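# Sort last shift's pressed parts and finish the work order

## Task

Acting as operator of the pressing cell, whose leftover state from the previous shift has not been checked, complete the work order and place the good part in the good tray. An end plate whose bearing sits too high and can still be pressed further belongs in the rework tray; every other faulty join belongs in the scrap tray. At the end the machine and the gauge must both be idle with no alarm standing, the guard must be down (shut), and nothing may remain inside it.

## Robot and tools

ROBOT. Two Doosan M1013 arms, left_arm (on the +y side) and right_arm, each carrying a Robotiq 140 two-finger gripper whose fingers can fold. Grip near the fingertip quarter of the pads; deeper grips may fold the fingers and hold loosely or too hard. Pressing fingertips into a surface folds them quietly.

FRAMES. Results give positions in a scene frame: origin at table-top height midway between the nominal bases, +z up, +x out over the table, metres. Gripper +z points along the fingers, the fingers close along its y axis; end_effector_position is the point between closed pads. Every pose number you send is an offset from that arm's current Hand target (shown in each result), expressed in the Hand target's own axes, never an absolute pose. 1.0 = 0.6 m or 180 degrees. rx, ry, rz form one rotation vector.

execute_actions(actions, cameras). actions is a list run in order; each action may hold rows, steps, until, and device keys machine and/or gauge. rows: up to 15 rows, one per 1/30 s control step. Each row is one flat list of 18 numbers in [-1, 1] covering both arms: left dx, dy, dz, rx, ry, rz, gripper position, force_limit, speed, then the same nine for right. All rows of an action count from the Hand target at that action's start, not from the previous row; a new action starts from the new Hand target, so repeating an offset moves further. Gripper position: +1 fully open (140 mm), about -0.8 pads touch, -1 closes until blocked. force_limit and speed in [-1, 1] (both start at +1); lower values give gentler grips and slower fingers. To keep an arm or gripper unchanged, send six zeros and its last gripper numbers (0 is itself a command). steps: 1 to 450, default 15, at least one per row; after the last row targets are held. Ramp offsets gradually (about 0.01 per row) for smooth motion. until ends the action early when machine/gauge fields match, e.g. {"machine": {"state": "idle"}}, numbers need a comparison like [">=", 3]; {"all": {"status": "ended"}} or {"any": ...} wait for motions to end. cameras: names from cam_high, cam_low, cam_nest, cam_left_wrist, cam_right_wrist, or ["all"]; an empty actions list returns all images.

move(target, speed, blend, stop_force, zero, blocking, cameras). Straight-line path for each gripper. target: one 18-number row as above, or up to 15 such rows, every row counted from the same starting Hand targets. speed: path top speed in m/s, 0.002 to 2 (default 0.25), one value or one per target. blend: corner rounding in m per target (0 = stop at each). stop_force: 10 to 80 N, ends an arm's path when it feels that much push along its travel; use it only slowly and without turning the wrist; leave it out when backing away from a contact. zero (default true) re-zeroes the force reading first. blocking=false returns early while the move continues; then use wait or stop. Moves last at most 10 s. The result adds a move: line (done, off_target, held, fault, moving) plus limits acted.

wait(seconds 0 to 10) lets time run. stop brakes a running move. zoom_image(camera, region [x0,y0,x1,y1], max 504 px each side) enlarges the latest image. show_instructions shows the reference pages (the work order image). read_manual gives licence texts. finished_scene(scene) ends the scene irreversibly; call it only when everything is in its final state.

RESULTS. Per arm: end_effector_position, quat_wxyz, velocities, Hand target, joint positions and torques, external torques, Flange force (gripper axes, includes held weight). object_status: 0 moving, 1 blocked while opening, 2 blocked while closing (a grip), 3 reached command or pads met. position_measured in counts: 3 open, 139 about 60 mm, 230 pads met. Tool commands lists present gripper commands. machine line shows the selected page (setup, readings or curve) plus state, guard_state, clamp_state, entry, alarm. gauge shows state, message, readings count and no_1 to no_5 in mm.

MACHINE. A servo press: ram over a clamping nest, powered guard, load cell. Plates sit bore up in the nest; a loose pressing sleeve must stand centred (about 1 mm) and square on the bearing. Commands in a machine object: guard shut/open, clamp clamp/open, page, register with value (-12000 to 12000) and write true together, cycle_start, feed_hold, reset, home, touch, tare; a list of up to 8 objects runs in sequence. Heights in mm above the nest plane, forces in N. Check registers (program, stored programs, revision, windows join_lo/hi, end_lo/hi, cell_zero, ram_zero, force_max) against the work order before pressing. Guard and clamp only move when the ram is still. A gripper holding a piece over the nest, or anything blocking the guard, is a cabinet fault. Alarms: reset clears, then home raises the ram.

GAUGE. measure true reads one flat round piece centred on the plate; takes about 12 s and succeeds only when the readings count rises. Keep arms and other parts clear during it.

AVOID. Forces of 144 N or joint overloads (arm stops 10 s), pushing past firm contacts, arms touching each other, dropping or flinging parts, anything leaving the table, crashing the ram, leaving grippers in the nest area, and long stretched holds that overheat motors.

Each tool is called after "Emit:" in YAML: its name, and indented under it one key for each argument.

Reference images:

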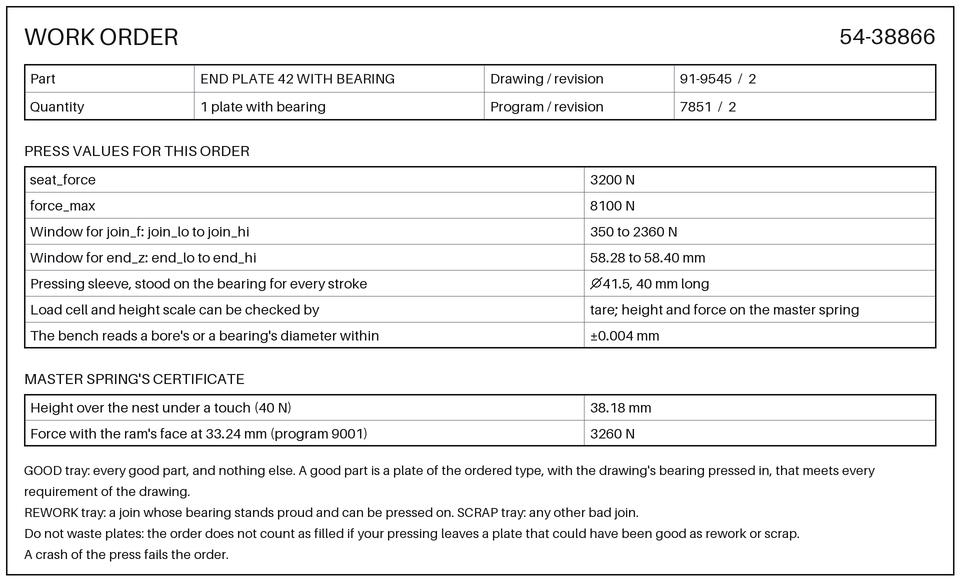

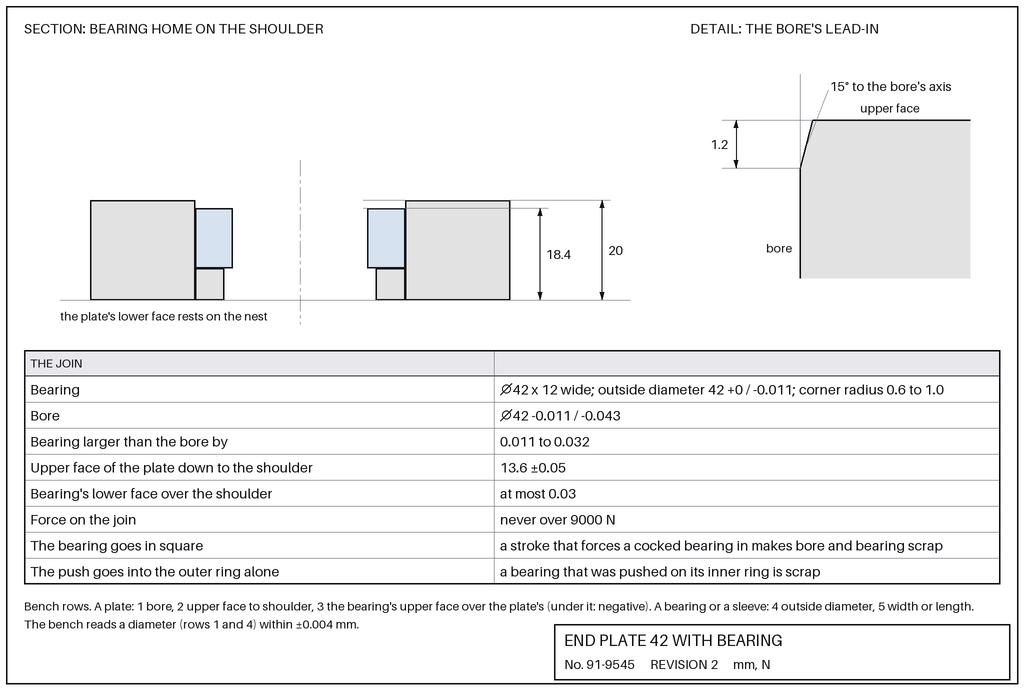

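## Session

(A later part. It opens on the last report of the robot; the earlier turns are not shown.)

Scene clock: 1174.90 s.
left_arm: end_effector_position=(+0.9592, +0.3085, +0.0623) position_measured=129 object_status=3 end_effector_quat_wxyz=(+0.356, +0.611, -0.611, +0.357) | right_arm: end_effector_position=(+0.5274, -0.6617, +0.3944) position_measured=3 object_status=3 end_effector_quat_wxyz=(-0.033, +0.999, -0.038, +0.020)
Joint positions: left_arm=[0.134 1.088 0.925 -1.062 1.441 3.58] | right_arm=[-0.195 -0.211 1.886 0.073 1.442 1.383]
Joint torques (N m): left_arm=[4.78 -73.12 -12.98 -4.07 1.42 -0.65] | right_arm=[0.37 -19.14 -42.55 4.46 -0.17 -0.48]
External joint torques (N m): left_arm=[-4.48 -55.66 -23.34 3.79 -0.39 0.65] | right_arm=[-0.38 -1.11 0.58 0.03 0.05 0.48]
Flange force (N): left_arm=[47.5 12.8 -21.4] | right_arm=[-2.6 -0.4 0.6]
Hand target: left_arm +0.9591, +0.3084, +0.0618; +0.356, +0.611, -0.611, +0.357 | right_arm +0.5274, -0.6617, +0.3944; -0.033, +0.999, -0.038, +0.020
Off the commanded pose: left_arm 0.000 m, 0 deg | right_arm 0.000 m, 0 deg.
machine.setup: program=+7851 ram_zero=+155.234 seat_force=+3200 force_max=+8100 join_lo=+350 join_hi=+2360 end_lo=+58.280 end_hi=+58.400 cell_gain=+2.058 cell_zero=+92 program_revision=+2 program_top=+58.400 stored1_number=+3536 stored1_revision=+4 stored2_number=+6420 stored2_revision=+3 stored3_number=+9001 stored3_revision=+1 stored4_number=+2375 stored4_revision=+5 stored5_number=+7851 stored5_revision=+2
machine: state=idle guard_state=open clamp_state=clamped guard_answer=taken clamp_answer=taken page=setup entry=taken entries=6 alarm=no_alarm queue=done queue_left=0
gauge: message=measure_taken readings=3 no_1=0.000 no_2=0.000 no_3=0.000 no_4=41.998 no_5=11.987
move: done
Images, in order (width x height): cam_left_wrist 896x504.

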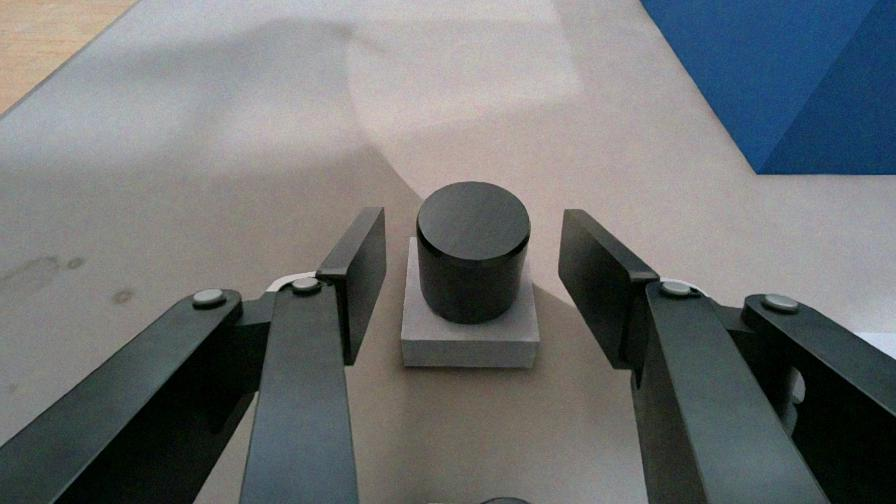

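Emit:
move:
  target: [0.0145,0,-0.0082,0,0,0,0,0,-1,0,0,0,0,0,0,1,1,1]
  speed: 0.05
  cameras: ["cam_high","cam_low","cam_left_wrist"]

Emit:
zoom_image:
  camera: "cam_high"
  region: [280, 330, 504, 504]

Emit:
zoom_image:
  camera: "cam_low"
  region: [354, 250, 504, 420]

Scene clock: 1190.93 s.
left_arm: end_effector_position=(+0.9591, +0.3084, +0.0717) position_measured=129 object_status=3 end_effector_quat_wxyz=(+0.356, +0.611, -0.611, +0.357) | right_arm: end_effector_position=(+0.5274, -0.6617, +0.3944) position_measured=3 object_status=3 end_effector_quat_wxyz=(-0.033, +0.999, -0.038, +0.020)
Joint positions: left_arm=[0.134 1.08 0.923 -1.061 1.446 3.57] | right_arm=[-0.195 -0.211 1.886 0.073 1.442 1.383]
Joint torques (N m): left_arm=[-2.28 -127.95 -36.2 -0.02 1.39 -0.57] | right_arm=[0.51 -19.43 -42.59 4.46 -0.12 -0.48]
External joint torques (N m): left_arm=[2.18 -0.26 -0.12 -0.27 -0.38 0.57] | right_arm=[-0.51 -0.79 0.68 0.02 0 0.47]
Flange force (N): left_arm=[-1.3 1.6 -1.3] | right_arm=[-2.3 -0.1 0.8]
Hand target: left_arm +0.9591, +0.3084, +0.0718; +0.356, +0.611, -0.611, +0.357 | right_arm +0.5274, -0.6617, +0.3944; -0.033, +0.999, -0.038, +0.020
Off the commanded pose: left_arm 0.000 m, 0 deg | right_arm 0.000 m, 0 deg.
machine.setup: program=+7851 ram_zero=+155.234 seat_force=+3200 force_max=+8100 join_lo=+350 join_hi=+2360 end_lo=+58.280 end_hi=+58.400 cell_gain=+2.058 cell_zero=+92 program_revision=+2 program_top=+58.400 stored1_number=+3536 stored1_revision=+4 stored2_number=+6420 stored2_revision=+3 stored3_number=+9001 stored3_revision=+1 stored4_number=+2375 stored4_revision=+5 stored5_number=+7851 stored5_revision=+2
machine: state=idle guard_state=open clamp_state=clamped guard_answer=taken clamp_answer=taken page=setup entry=taken entries=6 alarm=no_alarm queue=done queue_left=0
gauge: message=measure_taken readings=3 no_1=0.000 no_2=0.000 no_3=0.000 no_4=41.998 no_5=11.987
move: done
Images, in order (width x height): cam_high 504x504, cam_low 504x504, cam_left_wrist 896x504.

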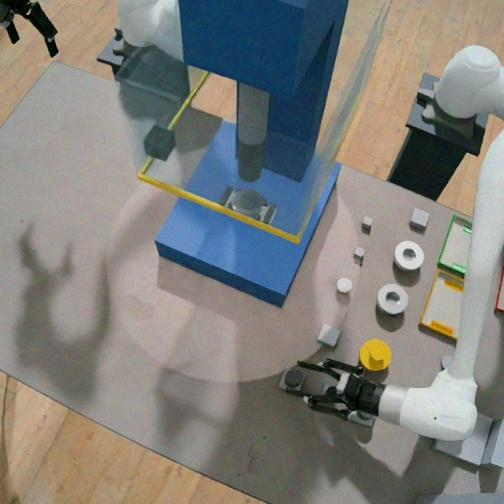

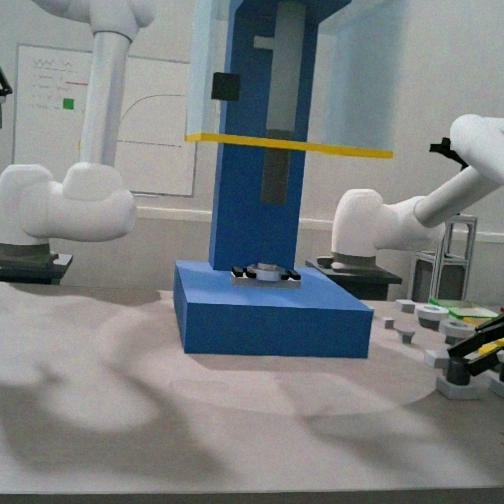

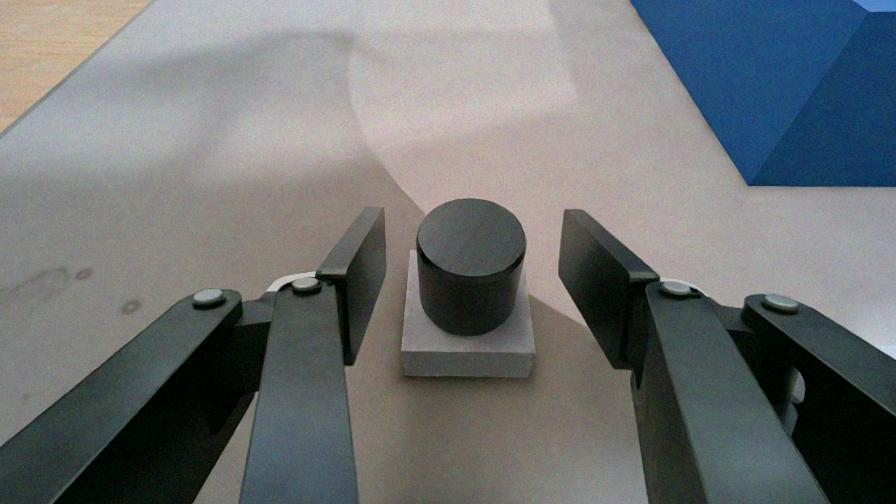

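Scaled by 2.250 from the camera's 504x504 image, which has a finer 720x720 frame.

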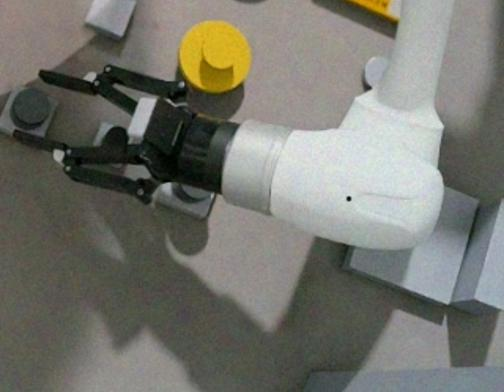

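Scaled by 2.965 from the camera's 504x504 image, which has a finer 720x720 frame.

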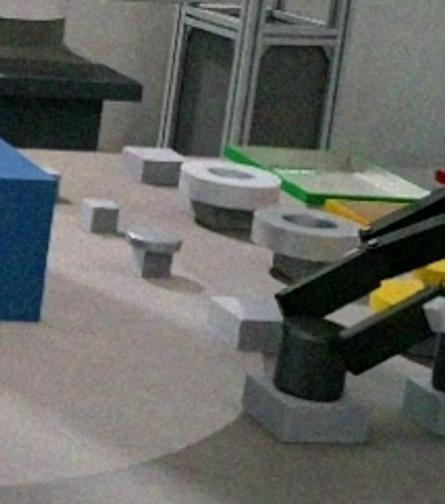

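Emit:
execute_actions:
  actions:
    - {"rows":[[0,0,0,0,0,0,-1,-0.2,-1,0,0,0,0,0,0,1,1,1]],"steps":110}
  cameras: ["cam_left_wrist"]

Scene clock: 1232.27 s.
left_arm: end_effector_position=(+0.9591, +0.3084, +0.0718) position_measured=169 object_status=2 end_effector_quat_wxyz=(+0.356, +0.611, -0.611, +0.357) | right_arm: end_effector_position=(+0.5274, -0.6617, +0.3944) position_measured=3 object_status=3 end_effector_quat_wxyz=(-0.033, +0.999, -0.038, +0.020)
Joint positions: left_arm=[0.134 1.08 0.923 -1.061 1.446 3.57] | right_arm=[-0.195 -0.211 1.886 0.073 1.442 1.383]
Joint torques (N m): left_arm=[-5.33 -125.97 -35.08 0.1 1.33 -0.67] | right_arm=[0.6 -19.55 -42.57 4.5 -0.09 -0.51]
External joint torques (N m): left_arm=[5.24 -2.54 -1.45 -0.39 -0.32 0.67] | right_arm=[-0.65 -0.66 0.63 -0.02 -0.03 0.51]
Flange force (N): left_arm=[-0.9 1.2 -4.9] | right_arm=[-2.0 0.2 0.8]
Hand target: left_arm +0.9591, +0.3084, +0.0718; +0.356, +0.611, -0.611, +0.357 | right_arm +0.5274, -0.6617, +0.3944; -0.033, +0.999, -0.038, +0.020
Off the commanded pose: left_arm 0.000 m, 0 deg | right_arm 0.000 m, 0 deg.
machine.setup: program=+7851 ram_zero=+155.234 seat_force=+3200 force_max=+8100 join_lo=+350 join_hi=+2360 end_lo=+58.280 end_hi=+58.400 cell_gain=+2.058 cell_zero=+92 program_revision=+2 program_top=+58.400 stored1_number=+3536 stored1_revision=+4 stored2_number=+6420 stored2_revision=+3 stored3_number=+9001 stored3_revision=+1 stored4_number=+2375 stored4_revision=+5 stored5_number=+7851 stored5_revision=+2
machine: state=idle guard_state=open clamp_state=clamped guard_answer=taken clamp_answer=taken page=setup entry=taken entries=6 alarm=no_alarm queue=done queue_left=0
gauge: message=measure_taken readings=3 no_1=0.000 no_2=0.000 no_3=0.000 no_4=41.998 no_5=11.987
Images, in order (width x height): cam_left_wrist 896x504.

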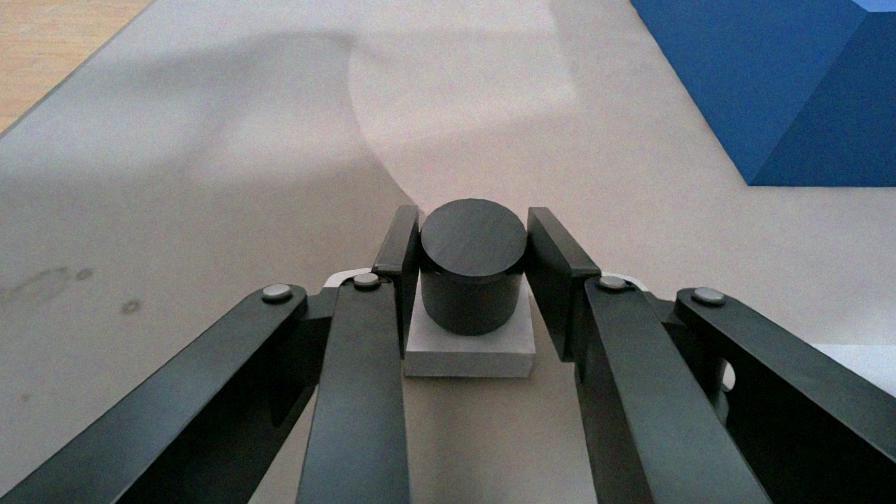

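Emit:
move:
  target:
    - [0.1161,0,-0.0657,0,0,0,-1,-0.2,-1,0,0,0,0,0,0,1,1,1]
    - [0.1928,0.6,-0.1505,0,0,0,-1,-0.2,-1,0,0,0,0,0,0,1,1,1]
  speed: [0.06,0.18]
  blend: 0.02
  cameras: ["cam_high","cam_left_wrist"]

Emit:
zoom_image:
  camera: "cam_high"
  region: [260, 300, 420, 460]

Scene clock: 1242.40 s.
left_arm: end_effector_position=(+0.5989, +0.3300, +0.2165) position_measured=169 object_status=2 end_effector_quat_wxyz=(+0.356, +0.611, -0.611, +0.357) | right_arm: end_effector_position=(+0.5274, -0.6617, +0.3944) position_measured=3 object_status=3 end_effector_quat_wxyz=(-0.033, +0.999, -0.038, +0.020)
Joint positions: left_arm=[0.219 0.454 1.805 -1.056 1.383 3.831] | right_arm=[-0.195 -0.211 1.886 0.073 1.442 1.383]
Joint torques (N m): left_arm=[-2.11 -77.73 -31.21 -1 2.77 -0.6] | right_arm=[0.57 -19.26 -42.56 4.47 -0.15 -0.47]
External joint torques (N m): left_arm=[2 2.14 1.4 0.77 -1.22 0.6] | right_arm=[-0.56 -1 0.62 0.01 0.04 0.46]
Flange force (N): left_arm=[-5.3 1.5 0.3] | right_arm=[-2.6 0.0 0.6]
Hand target: left_arm +0.5989, +0.3300, +0.2166; +0.356, +0.611, -0.611, +0.357 | right_arm +0.5274, -0.6617, +0.3944; -0.033, +0.999, -0.038, +0.020
Off the commanded pose: left_arm 0.000 m, 0 deg | right_arm 0.000 m, 0 deg.
machine.setup: program=+7851 ram_zero=+155.234 seat_force=+3200 force_max=+8100 join_lo=+350 join_hi=+2360 end_lo=+58.280 end_hi=+58.400 cell_gain=+2.058 cell_zero=+92 program_revision=+2 program_top=+58.400 stored1_number=+3536 stored1_revision=+4 stored2_number=+6420 stored2_revision=+3 stored3_number=+9001 stored3_revision=+1 stored4_number=+2375 stored4_revision=+5 stored5_number=+7851 stored5_revision=+2
machine: state=idle guard_state=open clamp_state=clamped guard_answer=taken clamp_answer=taken page=setup entry=taken entries=6 alarm=no_alarm queue=done queue_left=0
gauge: message=measure_taken readings=3 no_1=0.000 no_2=0.000 no_3=0.000 no_4=41.998 no_5=11.987
move: done
Images, in order (width x height): cam_high 504x504, cam_left_wrist 896x504.

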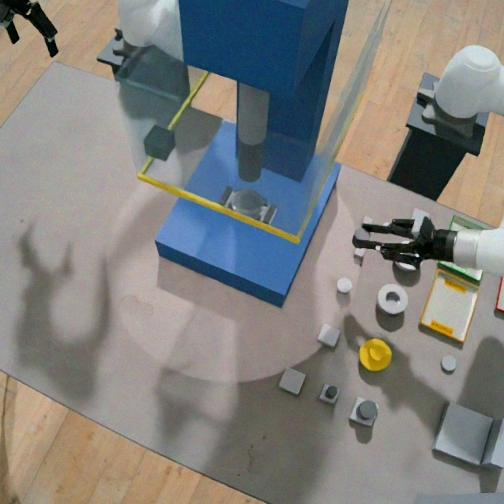

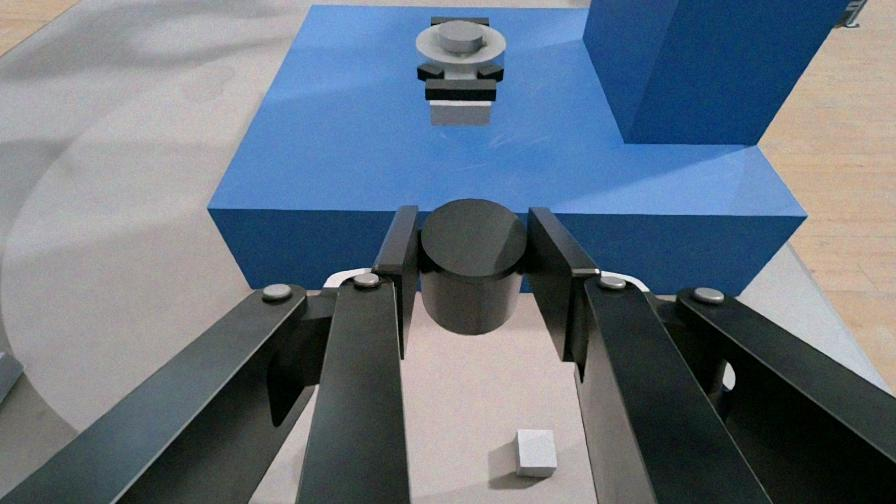

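Scaled by 3.150 from the camera's 504x504 image, which has a finer 720x720 frame.

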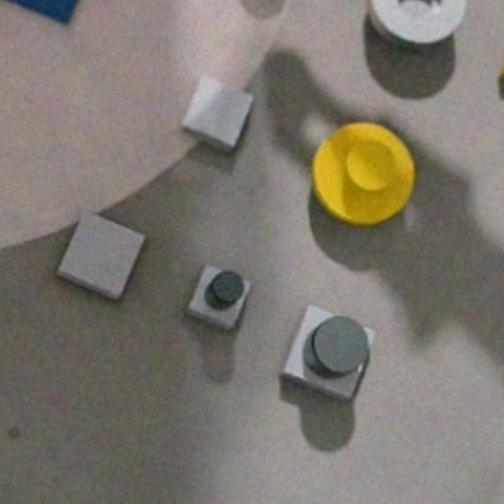

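Emit:
move:
  target:
    - [0.2512,-0.0012,0.4447,0,0,0,-1,-0.2,-1,0,0,0,0,0,0,1,1,1]
    - [0.2367,-0.0012,0.4528,0,0,0,-1,-0.2,-1,0,0,0,0,0,0,1,1,1]
  speed: [0.15,0.03]
  cameras: ["cam_nest","cam_left_wrist"]

Emit:
zoom_image:
  camera: "cam_nest"
  region: [140, 150, 310, 320]

Emit:
zoom_image:
  camera: "cam_left_wrist"
  region: [400, 190, 570, 360]

Scene clock: 1253.63 s.
left_arm: end_effector_position=(+0.5997, +0.0236, +0.2066) position_measured=169 object_status=2 end_effector_quat_wxyz=(+0.356, +0.611, -0.611, +0.357) | right_arm: end_effector_position=(+0.5274, -0.6617, +0.3944) position_measured=3 object_status=3 end_effector_quat_wxyz=(-0.033, +0.999, -0.038, +0.020)
Joint positions: left_arm=[-0.222 0.459 1.821 -1.302 1.064 3.714] | right_arm=[-0.195 -0.211 1.886 0.073 1.442 1.383]
Joint torques (N m): left_arm=[-2 -79.22 -32.05 -1.73 2.39 -0.66] | right_arm=[0.47 -19.36 -42.69 4.46 -0.12 -0.54]
External joint torques (N m): left_arm=[1.98 2.98 2.13 0.81 -1.06 0.66] | right_arm=[-0.44 -0.94 0.69 0.03 -0.01 0.54]
Flange force (N): left_arm=[-6.0 0.5 0.3] | right_arm=[-2.5 -0.4 0.9]
Hand target: left_arm +0.5998, +0.0236, +0.2065; +0.356, +0.611, -0.611, +0.357 | right_arm +0.5274, -0.6617, +0.3944; -0.033, +0.999, -0.038, +0.020
Off the commanded pose: left_arm 0.000 m, 0 deg | right_arm 0.000 m, 0 deg.
machine.setup: program=+7851 ram_zero=+155.234 seat_force=+3200 force_max=+8100 join_lo=+350 join_hi=+2360 end_lo=+58.280 end_hi=+58.400 cell_gain=+2.058 cell_zero=+92 program_revision=+2 program_top=+58.400 stored1_number=+3536 stored1_revision=+4 stored2_number=+6420 stored2_revision=+3 stored3_number=+9001 stored3_revision=+1 stored4_number=+2375 stored4_revision=+5 stored5_number=+7851 stored5_revision=+2
machine: state=idle guard_state=open clamp_state=clamped guard_answer=taken clamp_answer=taken page=setup entry=taken entries=6 alarm=no_alarm queue=done queue_left=0
gauge: message=measure_taken readings=3 no_1=0.000 no_2=0.000 no_3=0.000 no_4=41.998 no_5=11.987
move: done
Images, in order (width x height): cam_nest 504x504, cam_left_wrist 896x504.

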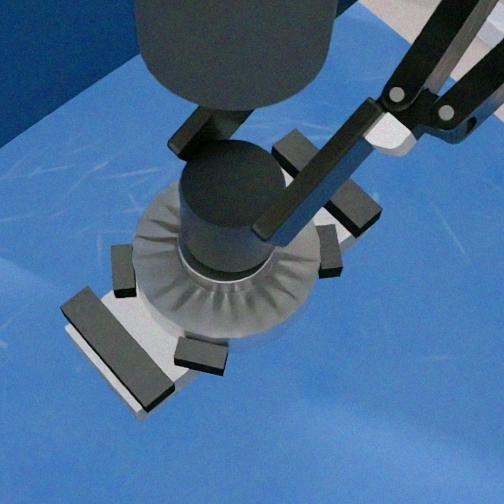

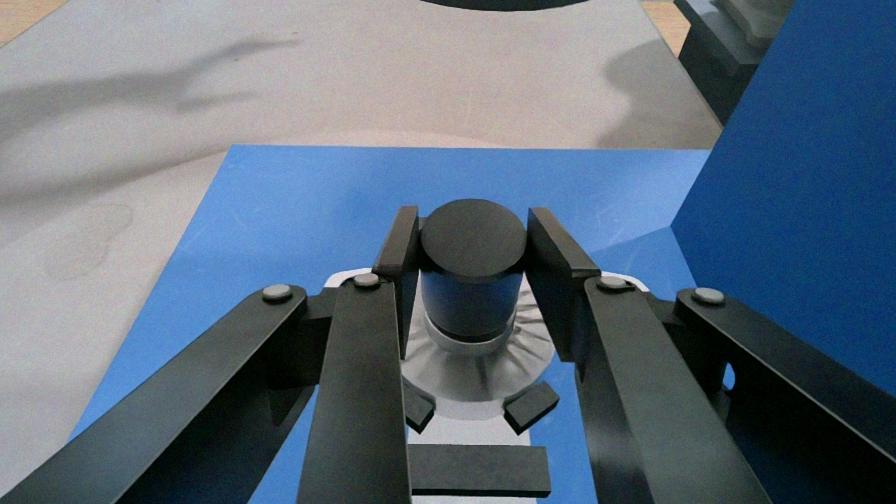

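Scaled by 2.965 from the camera's 504x504 image, which has a finer 720x720 frame.

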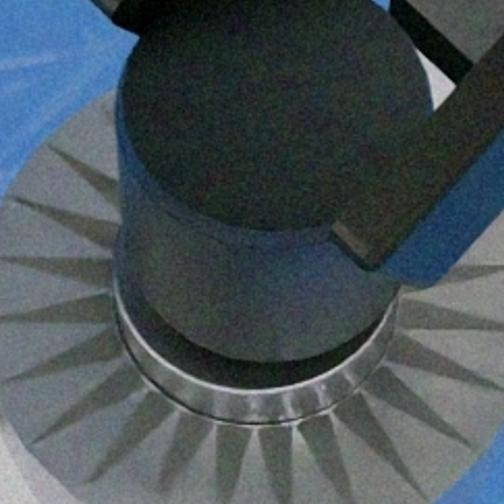

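Scaled by 2.965 from the camera's 896x504 image, which has a finer 1280x720 frame.

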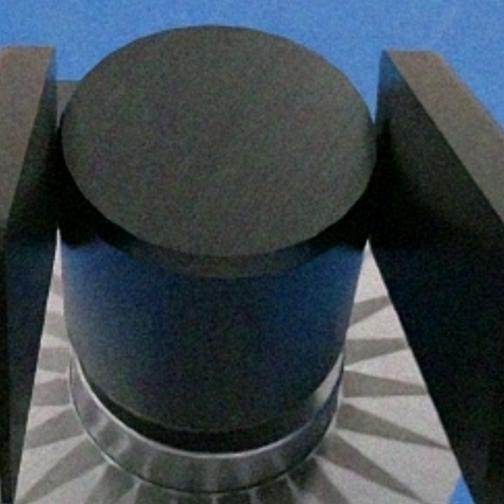

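Emit:
move:
  target: [-0.0045,0,0.0025,0,0,0,-1,-0.2,-1,0,0,0,0,0,0,1,1,1]
  speed: 0.02
  cameras: ["cam_nest","cam_left_wrist"]

Emit:
zoom_image:
  camera: "cam_nest"
  region: [160, 200, 290, 330]

Emit:
zoom_image:
  camera: "cam_left_wrist"
  region: [410, 260, 540, 390]

Scene clock: 1260.53 s.
left_arm: end_effector_position=(+0.5998, +0.0236, +0.2035) position_measured=169 object_status=2 end_effector_quat_wxyz=(+0.356, +0.611, -0.611, +0.357) | right_arm: end_effector_position=(+0.5274, -0.6617, +0.3944) position_measured=3 object_status=3 end_effector_quat_wxyz=(-0.033, +0.999, -0.038, +0.020)
Joint positions: left_arm=[-0.222 0.462 1.822 -1.305 1.063 3.72] | right_arm=[-0.195 -0.211 1.886 0.073 1.442 1.383]
Joint torques (N m): left_arm=[-2.01 -79.11 -31.88 -1.68 2.44 -0.61] | right_arm=[0.31 -19.49 -42.51 4.51 -0.11 -0.47]
External joint torques (N m): left_arm=[1.93 2.68 1.93 0.75 -1.1 0.61] | right_arm=[-0.32 -0.71 0.66 -0.04 -0.01 0.47]
Flange force (N): left_arm=[-5.5 0.5 0.2] | right_arm=[-2.0 -0.5 0.9]
Hand target: left_arm +0.5998, +0.0236, +0.2035; +0.356, +0.611, -0.611, +0.357 | right_arm +0.5274, -0.6617, +0.3944; -0.033, +0.999, -0.038, +0.020
Off the commanded pose: left_arm 0.000 m, 0 deg | right_arm 0.000 m, 0 deg.
machine.setup: program=+7851 ram_zero=+155.234 seat_force=+3200 force_max=+8100 join_lo=+350 join_hi=+2360 end_lo=+58.280 end_hi=+58.400 cell_gain=+2.058 cell_zero=+92 program_revision=+2 program_top=+58.400 stored1_number=+3536 stored1_revision=+4 stored2_number=+6420 stored2_revision=+3 stored3_number=+9001 stored3_revision=+1 stored4_number=+2375 stored4_revision=+5 stored5_number=+7851 stored5_revision=+2
machine: state=idle guard_state=open clamp_state=clamped guard_answer=taken clamp_answer=taken page=setup entry=taken entries=6 alarm=no_alarm queue=done queue_left=0
gauge: message=measure_taken readings=3 no_1=0.000 no_2=0.000 no_3=0.000 no_4=41.998 no_5=11.987
move: done
Images, in order (width x height): cam_nest 504x504, cam_left_wrist 896x504.

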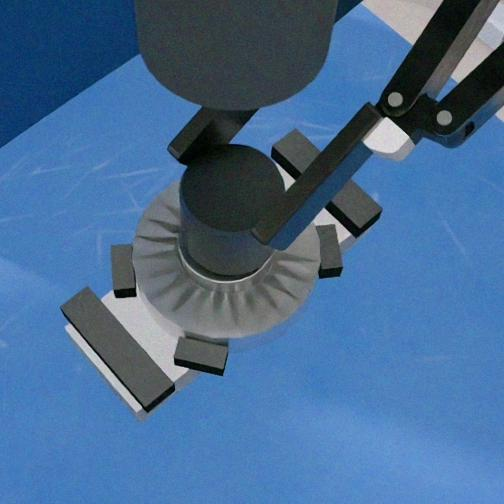

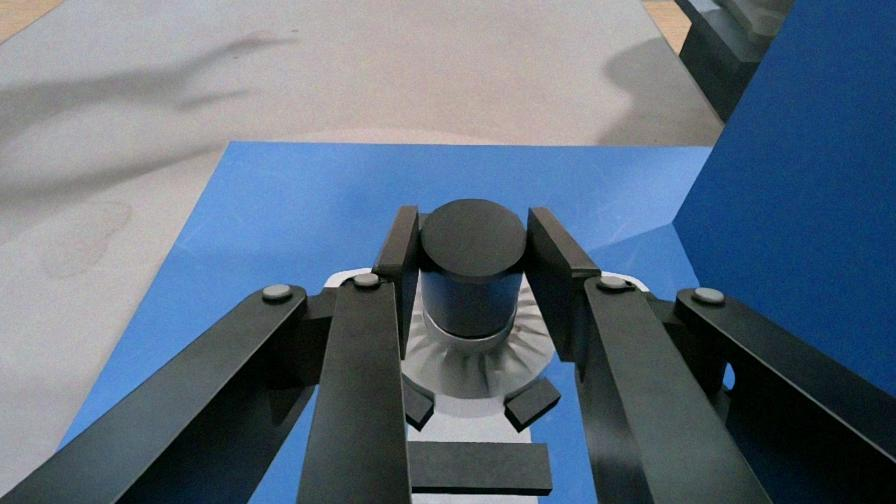

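Scaled by 3.877 from the camera's 504x504 image, which has a finer 720x720 frame.

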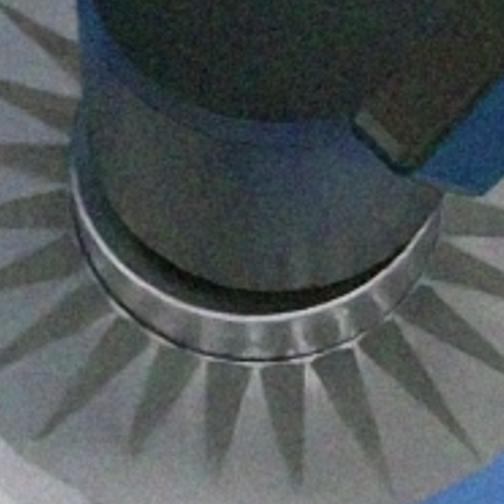

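Scaled by 3.877 from the camera's 896x504 image, which has a finer 1280x720 frame.

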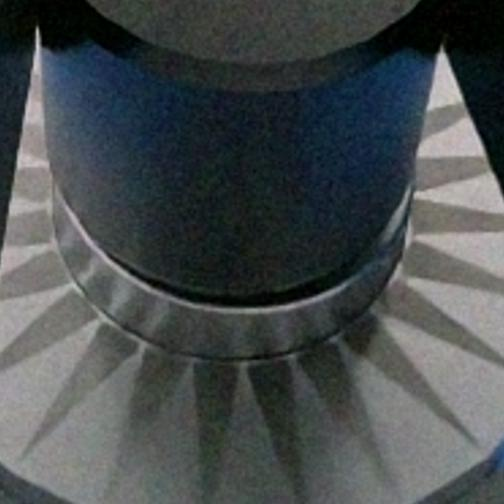

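Emit:
move:
  target: [-0.0011,-0.0008,0.0027,0,0,0,-1,-0.2,-1,0,0,0,0,0,0,1,1,1]
  speed: 0.02
  cameras: ["cam_nest","cam_left_wrist","cam_low"]

Emit:
zoom_image:
  camera: "cam_nest"
  region: [160, 200, 290, 330]

Emit:
zoom_image:
  camera: "cam_left_wrist"
  region: [410, 260, 540, 390]

Emit:
zoom_image:
  camera: "cam_low"
  region: [220, 220, 320, 320]

Scene clock: 1271.93 s.
left_arm: end_effector_position=(+0.6002, +0.0225, +0.2021) position_measured=169 object_status=2 end_effector_quat_wxyz=(+0.356, +0.611, -0.611, +0.357) | right_arm: end_effector_position=(+0.5274, -0.6617, +0.3944) position_measured=3 object_status=3 end_effector_quat_wxyz=(-0.033, +0.999, -0.038, +0.020)
Joint positions: left_arm=[-0.223 0.464 1.822 -1.306 1.062 3.722] | right_arm=[-0.195 -0.211 1.886 0.073 1.442 1.383]
Joint torques (N m): left_arm=[-1.85 -79.63 -31.74 -1.71 2.44 -0.66] | right_arm=[0.45 -19.39 -42.54 4.45 -0.11 -0.51]
External joint torques (N m): left_arm=[1.81 3.18 2.06 0.77 -1.1 0.66] | right_arm=[-0.41 -0.83 0.67 0.02 -0.01 0.51]
Flange force (N): left_arm=[-6.0 0.2 0.7] | right_arm=[-2.3 -0.4 0.9]
Hand target: left_arm +0.6002, +0.0225, +0.2021; +0.356, +0.611, -0.611, +0.357 | right_arm +0.5274, -0.6617, +0.3944; -0.033, +0.999, -0.038, +0.020
Off the commanded pose: left_arm 0.000 m, 0 deg | right_arm 0.000 m, 0 deg.
machine.setup: program=+7851 ram_zero=+155.234 seat_force=+3200 force_max=+8100 join_lo=+350 join_hi=+2360 end_lo=+58.280 end_hi=+58.400 cell_gain=+2.058 cell_zero=+92 program_revision=+2 program_top=+58.400 stored1_number=+3536 stored1_revision=+4 stored2_number=+6420 stored2_revision=+3 stored3_number=+9001 stored3_revision=+1 stored4_number=+2375 stored4_revision=+5 stored5_number=+7851 stored5_revision=+2
machine: state=idle guard_state=open clamp_state=clamped guard_answer=taken clamp_answer=taken page=setup entry=taken entries=6 alarm=no_alarm queue=done queue_left=0
gauge: message=measure_taken readings=3 no_1=0.000 no_2=0.000 no_3=0.000 no_4=41.998 no_5=11.987
move: done
Images, in order (width x height): cam_low 504x504, cam_nest 504x504, cam_left_wrist 896x504.

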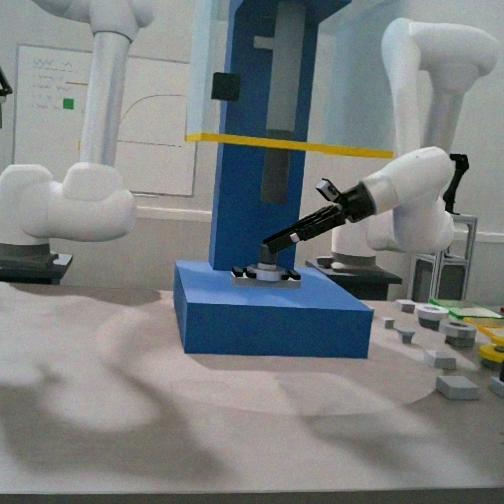

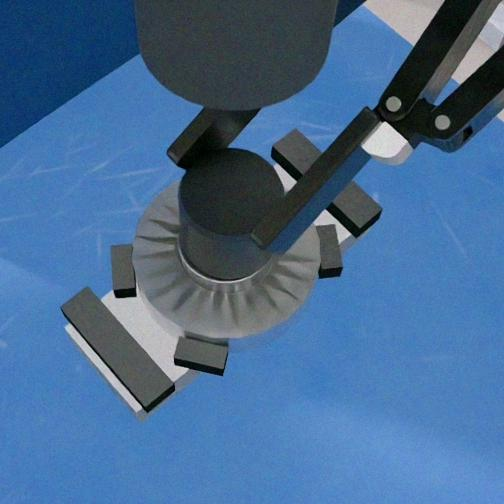

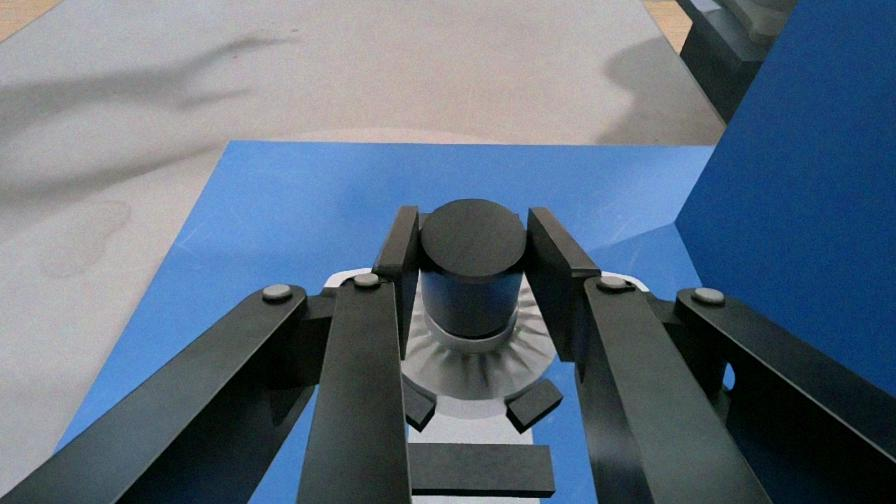

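Scaled by 3.877 from the camera's 504x504 image, which has a finer 720x720 frame.

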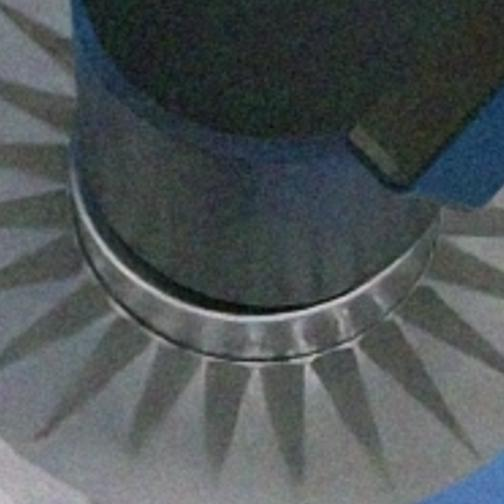

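Scaled by 3.877 from the camera's 896x504 image, which has a finer 1280x720 frame.

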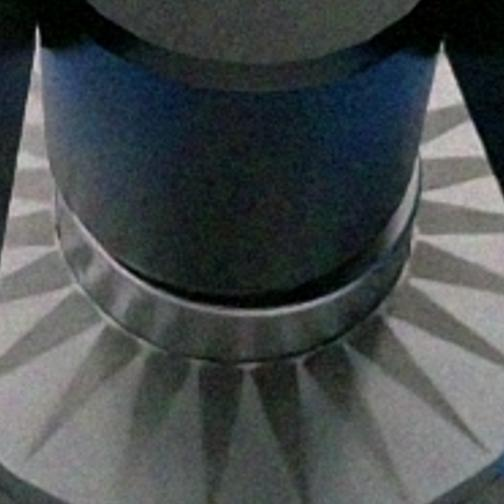

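Scaled by 5.040 from the camera's 504x504 image, which has a finer 720x720 frame.

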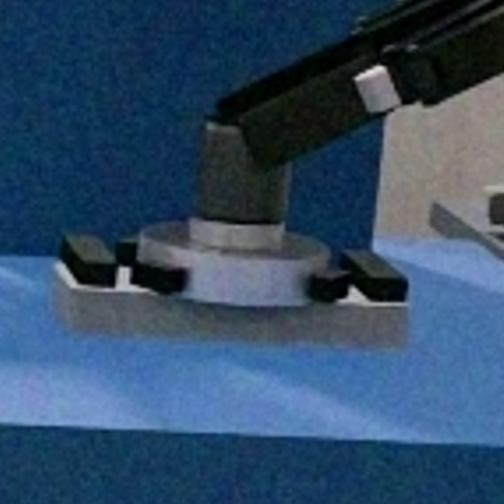

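Emit:
move:
  target: [0.0004,-0.0004,0.0007,0,0,0,-1,-0.2,-1,0,0,0,0,0,0,1,1,1]
  speed: 0.02

Emit:
move:
  target: [-0.0073,0,0.0041,0,0,0,-1,-0.2,-1,0,0,0,0,0,0,1,1,1]
  speed: 0.004
  stop_force: 10
  cameras: ["cam_nest","cam_left_wrist"]

Emit:
zoom_image:
  camera: "cam_nest"
  region: [160, 200, 290, 330]

Emit:
zoom_image:
  camera: "cam_left_wrist"
  region: [410, 260, 540, 390]

Scene clock: 1285.33 s.
left_arm: end_effector_position=(+0.6005, +0.0221, +0.2021) position_measured=169 object_status=2 end_effector_quat_wxyz=(+0.356, +0.611, -0.611, +0.357) | right_arm: end_effector_position=(+0.5274, -0.6617, +0.3944) position_measured=3 object_status=3 end_effector_quat_wxyz=(-0.033, +0.999, -0.038, +0.020)
Joint positions: left_arm=[-0.223 0.465 1.821 -1.306 1.061 3.721] | right_arm=[-0.195 -0.211 1.886 0.073 1.442 1.383]
Joint torques (N m): left_arm=[-2.02 -79.48 -31.77 -1.71 2.45 -0.64] | right_arm=[0.58 -19.58 -42.31 4.44 -0.12 -0.53]
External joint torques (N m): left_arm=[1.99 3.03 2.11 0.78 -1.11 0.64] | right_arm=[-0.59 -0.67 0.36 0.05 0 0.53]
Flange force (N): left_arm=[-6.0 0.4 0.4] | right_arm=[-1.7 0.0 0.3]
Hand target: left_arm +0.6005, +0.0221, +0.2021; +0.356, +0.611, -0.611, +0.357 | right_arm +0.5274, -0.6617, +0.3944; -0.033, +0.999, -0.038, +0.020
Off the commanded pose: left_arm 0.000 m, 0 deg | right_arm 0.000 m, 0 deg.
machine.setup: program=+7851 ram_zero=+155.234 seat_force=+3200 force_max=+8100 join_lo=+350 join_hi=+2360 end_lo=+58.280 end_hi=+58.400 cell_gain=+2.058 cell_zero=+92 program_revision=+2 program_top=+58.400 stored1_number=+3536 stored1_revision=+4 stored2_number=+6420 stored2_revision=+3 stored3_number=+9001 stored3_revision=+1 stored4_number=+2375 stored4_revision=+5 stored5_number=+7851 stored5_revision=+2
machine: state=idle guard_state=open clamp_state=clamped guard_answer=taken clamp_answer=taken page=setup entry=taken entries=6 alarm=no_alarm queue=done queue_left=0
gauge: message=measure_taken readings=3 no_1=0.000 no_2=0.000 no_3=0.000 no_4=41.998 no_5=11.987
move: done

Scene clock: 1286.70 s.
left_arm: end_effector_position=(+0.6005, +0.0220, +0.1991) position_measured=169 object_status=2 end_effector_quat_wxyz=(+0.356, +0.611, -0.611, +0.357) | right_arm: end_effector_position=(+0.5274, -0.6617, +0.3944) position_measured=3 object_status=3 end_effector_quat_wxyz=(-0.033, +0.999, -0.038, +0.020)
Joint positions: left_arm=[-0.223 0.468 1.823 -1.309 1.06 3.727] | right_arm=[-0.195 -0.211 1.886 0.073 1.442 1.383]
Joint torques (N m): left_arm=[-2.6 -70.33 -27.03 0.47 0.04 -0.72] | right_arm=[0.8 -19.52 -42.54 4.46 -0.13 -0.5]
External joint torques (N m): left_arm=[2.56 -6.45 -2.6 -1.4 1.31 0.72] | right_arm=[-0.78 -0.73 0.66 0.01 0.02 0.5]
Flange force (N): left_arm=[3.3 2.6 -7.3] | right_arm=[-2.3 0.5 0.8]
Hand target: left_arm +0.6005, +0.0220, +0.1991; +0.356, +0.611, -0.611, +0.357 (not the last commanded pose) | right_arm +0.5274, -0.6617, +0.3944; -0.033, +0.999, -0.038, +0.020
Off the commanded pose: left_arm 0.002 m, 0 deg | right_arm 0.000 m, 0 deg.
machine.setup: program=+7851 ram_zero=+155.234 seat_force=+3200 force_max=+8100 join_lo=+350 join_hi=+2360 end_lo=+58.280 end_hi=+58.400 cell_gain=+2.058 cell_zero=+92 program_revision=+2 program_top=+58.400 stored1_number=+3536 stored1_revision=+4 stored2_number=+6420 stored2_revision=+3 stored3_number=+9001 stored3_revision=+1 stored4_number=+2375 stored4_revision=+5 stored5_number=+7851 stored5_revision=+2
machine: state=idle guard_state=open clamp_state=clamped guard_answer=taken clamp_answer=taken page=setup entry=taken entries=6 alarm=no_alarm queue=done queue_left=0
gauge: message=measure_taken readings=3 no_1=0.000 no_2=0.000 no_3=0.000 no_4=41.998 no_5=11.987
move: contact (left_arm)
Images, in order (width x height): cam_nest 504x504, cam_left_wrist 896x504.

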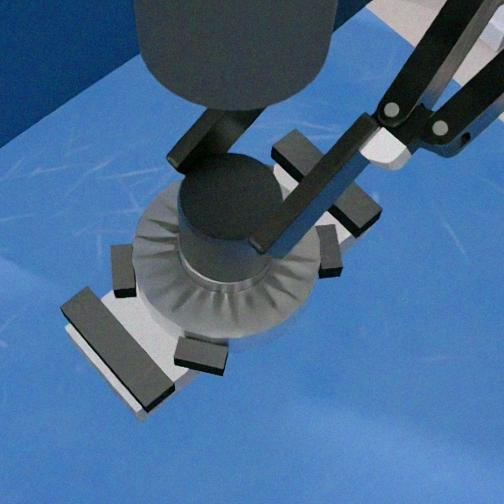

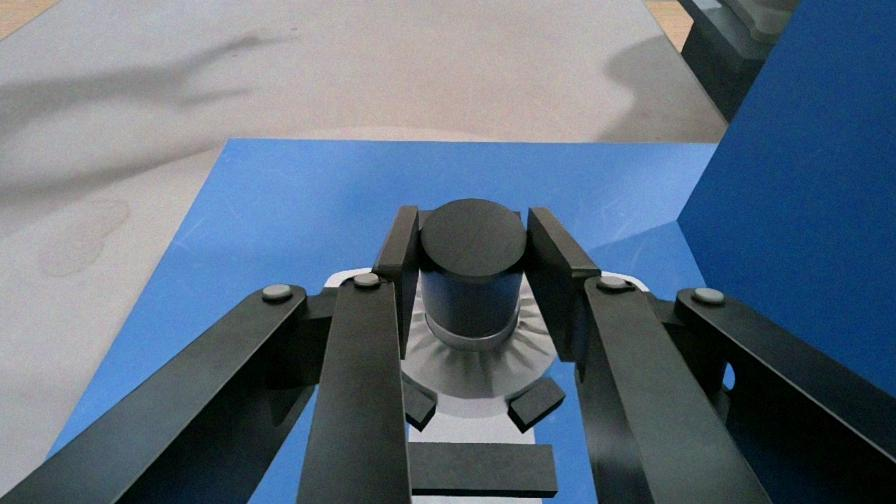

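Scaled by 3.877 from the camera's 504x504 image, which has a finer 720x720 frame.

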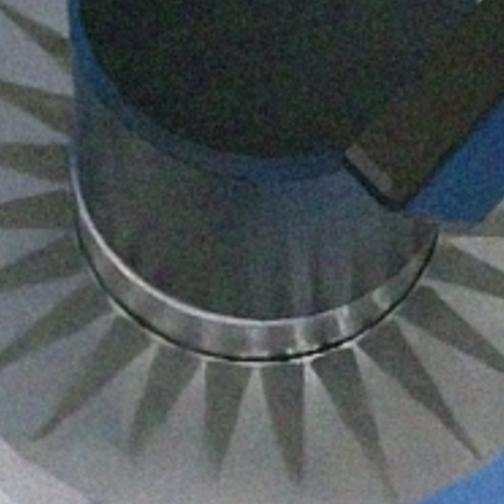

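Scaled by 3.877 from the camera's 896x504 image, which has a finer 1280x720 frame.

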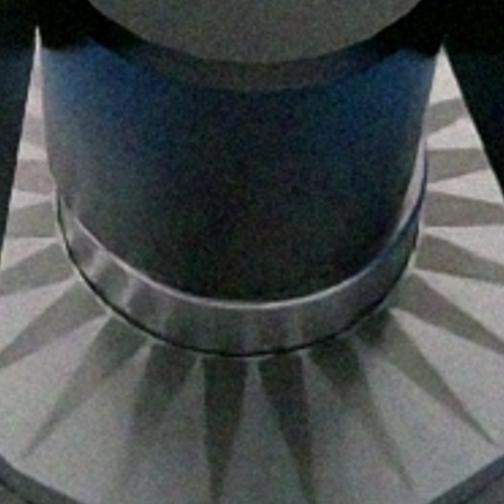

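Emit:
execute_actions:
  actions:
    - {"rows":[[0,0,0,0,0,0,-0.1,-1,-1,0,0,0,0,0,0,1,1,1]],"steps":60}
  cameras: ["cam_nest","cam_left_wrist"]

Emit:
zoom_image:
  camera: "cam_nest"
  region: [150, 150, 310, 310]

Emit:
zoom_image:
  camera: "cam_left_wrist"
  region: [390, 190, 560, 360]

Scene clock: 1294.60 s.
left_arm: end_effector_position=(+0.6005, +0.0220, +0.1991) position_measured=141 object_status=3 end_effector_quat_wxyz=(+0.356, +0.611, -0.611, +0.357) | right_arm: end_effector_position=(+0.5274, -0.6617, +0.3944) position_measured=3 object_status=3 end_effector_quat_wxyz=(-0.033, +0.999, -0.038, +0.020)
Joint positions: left_arm=[-0.223 0.468 1.823 -1.309 1.06 3.727] | right_arm=[-0.195 -0.211 1.886 0.073 1.442 1.383]
Joint torques (N m): left_arm=[-2.12 -76.54 -29.62 -0.76 1.7 -0.62] | right_arm=[0.25 -19.39 -42.52 4.46 -0.16 -0.47]
External joint torques (N m): left_arm=[2.08 -0.1 0.08 -0.17 -0.35 0.62] | right_arm=[-0.27 -0.95 0.38 0.03 0.03 0.47]
Flange force (N): left_arm=[-2.6 0.3 -1.8] | right_arm=[-2.1 -0.6 0.3]
Hand target: left_arm +0.6005, +0.0220, +0.1991; +0.356, +0.611, -0.611, +0.357 | right_arm +0.5274, -0.6617, +0.3944; -0.033, +0.999, -0.038, +0.020
Off the commanded pose: left_arm 0.000 m, 0 deg | right_arm 0.000 m, 0 deg.
machine.setup: program=+7851 ram_zero=+155.234 seat_force=+3200 force_max=+8100 join_lo=+350 join_hi=+2360 end_lo=+58.280 end_hi=+58.400 cell_gain=+2.058 cell_zero=+92 program_revision=+2 program_top=+58.400 stored1_number=+3536 stored1_revision=+4 stored2_number=+6420 stored2_revision=+3 stored3_number=+9001 stored3_revision=+1 stored4_number=+2375 stored4_revision=+5 stored5_number=+7851 stored5_revision=+2
machine: state=idle guard_state=open clamp_state=clamped guard_answer=taken clamp_answer=taken page=setup entry=taken entries=6 alarm=no_alarm queue=done queue_left=0
gauge: message=measure_taken readings=3 no_1=0.000 no_2=0.000 no_3=0.000 no_4=41.998 no_5=11.987
Images, in order (width x height): cam_nest 504x504, cam_left_wrist 896x504.

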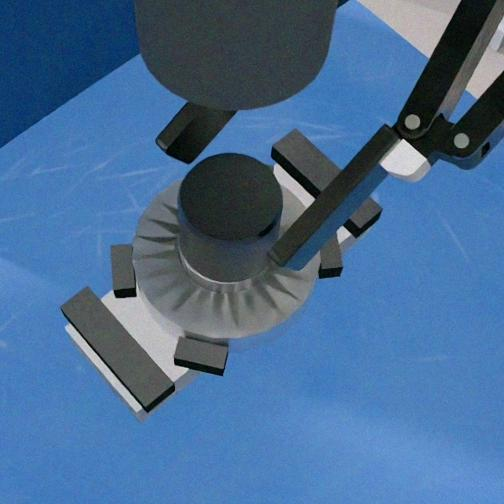

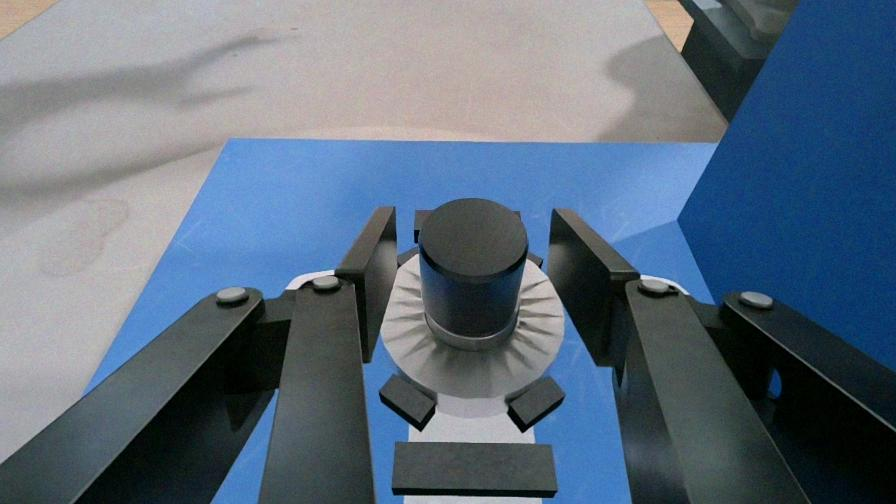

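Scaled by 3.150 from the camera's 504x504 image, which has a finer 720x720 frame.

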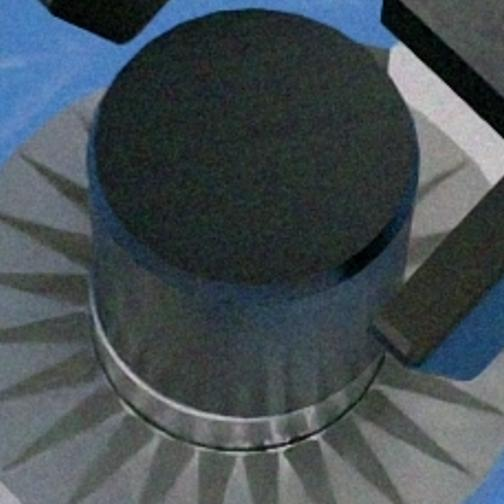

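Scaled by 2.965 from the camera's 896x504 image, which has a finer 1280x720 frame.

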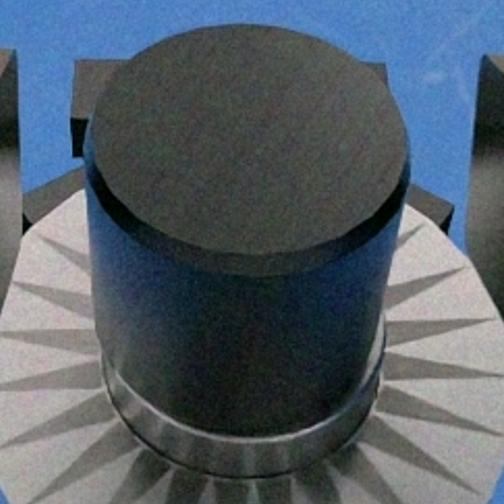

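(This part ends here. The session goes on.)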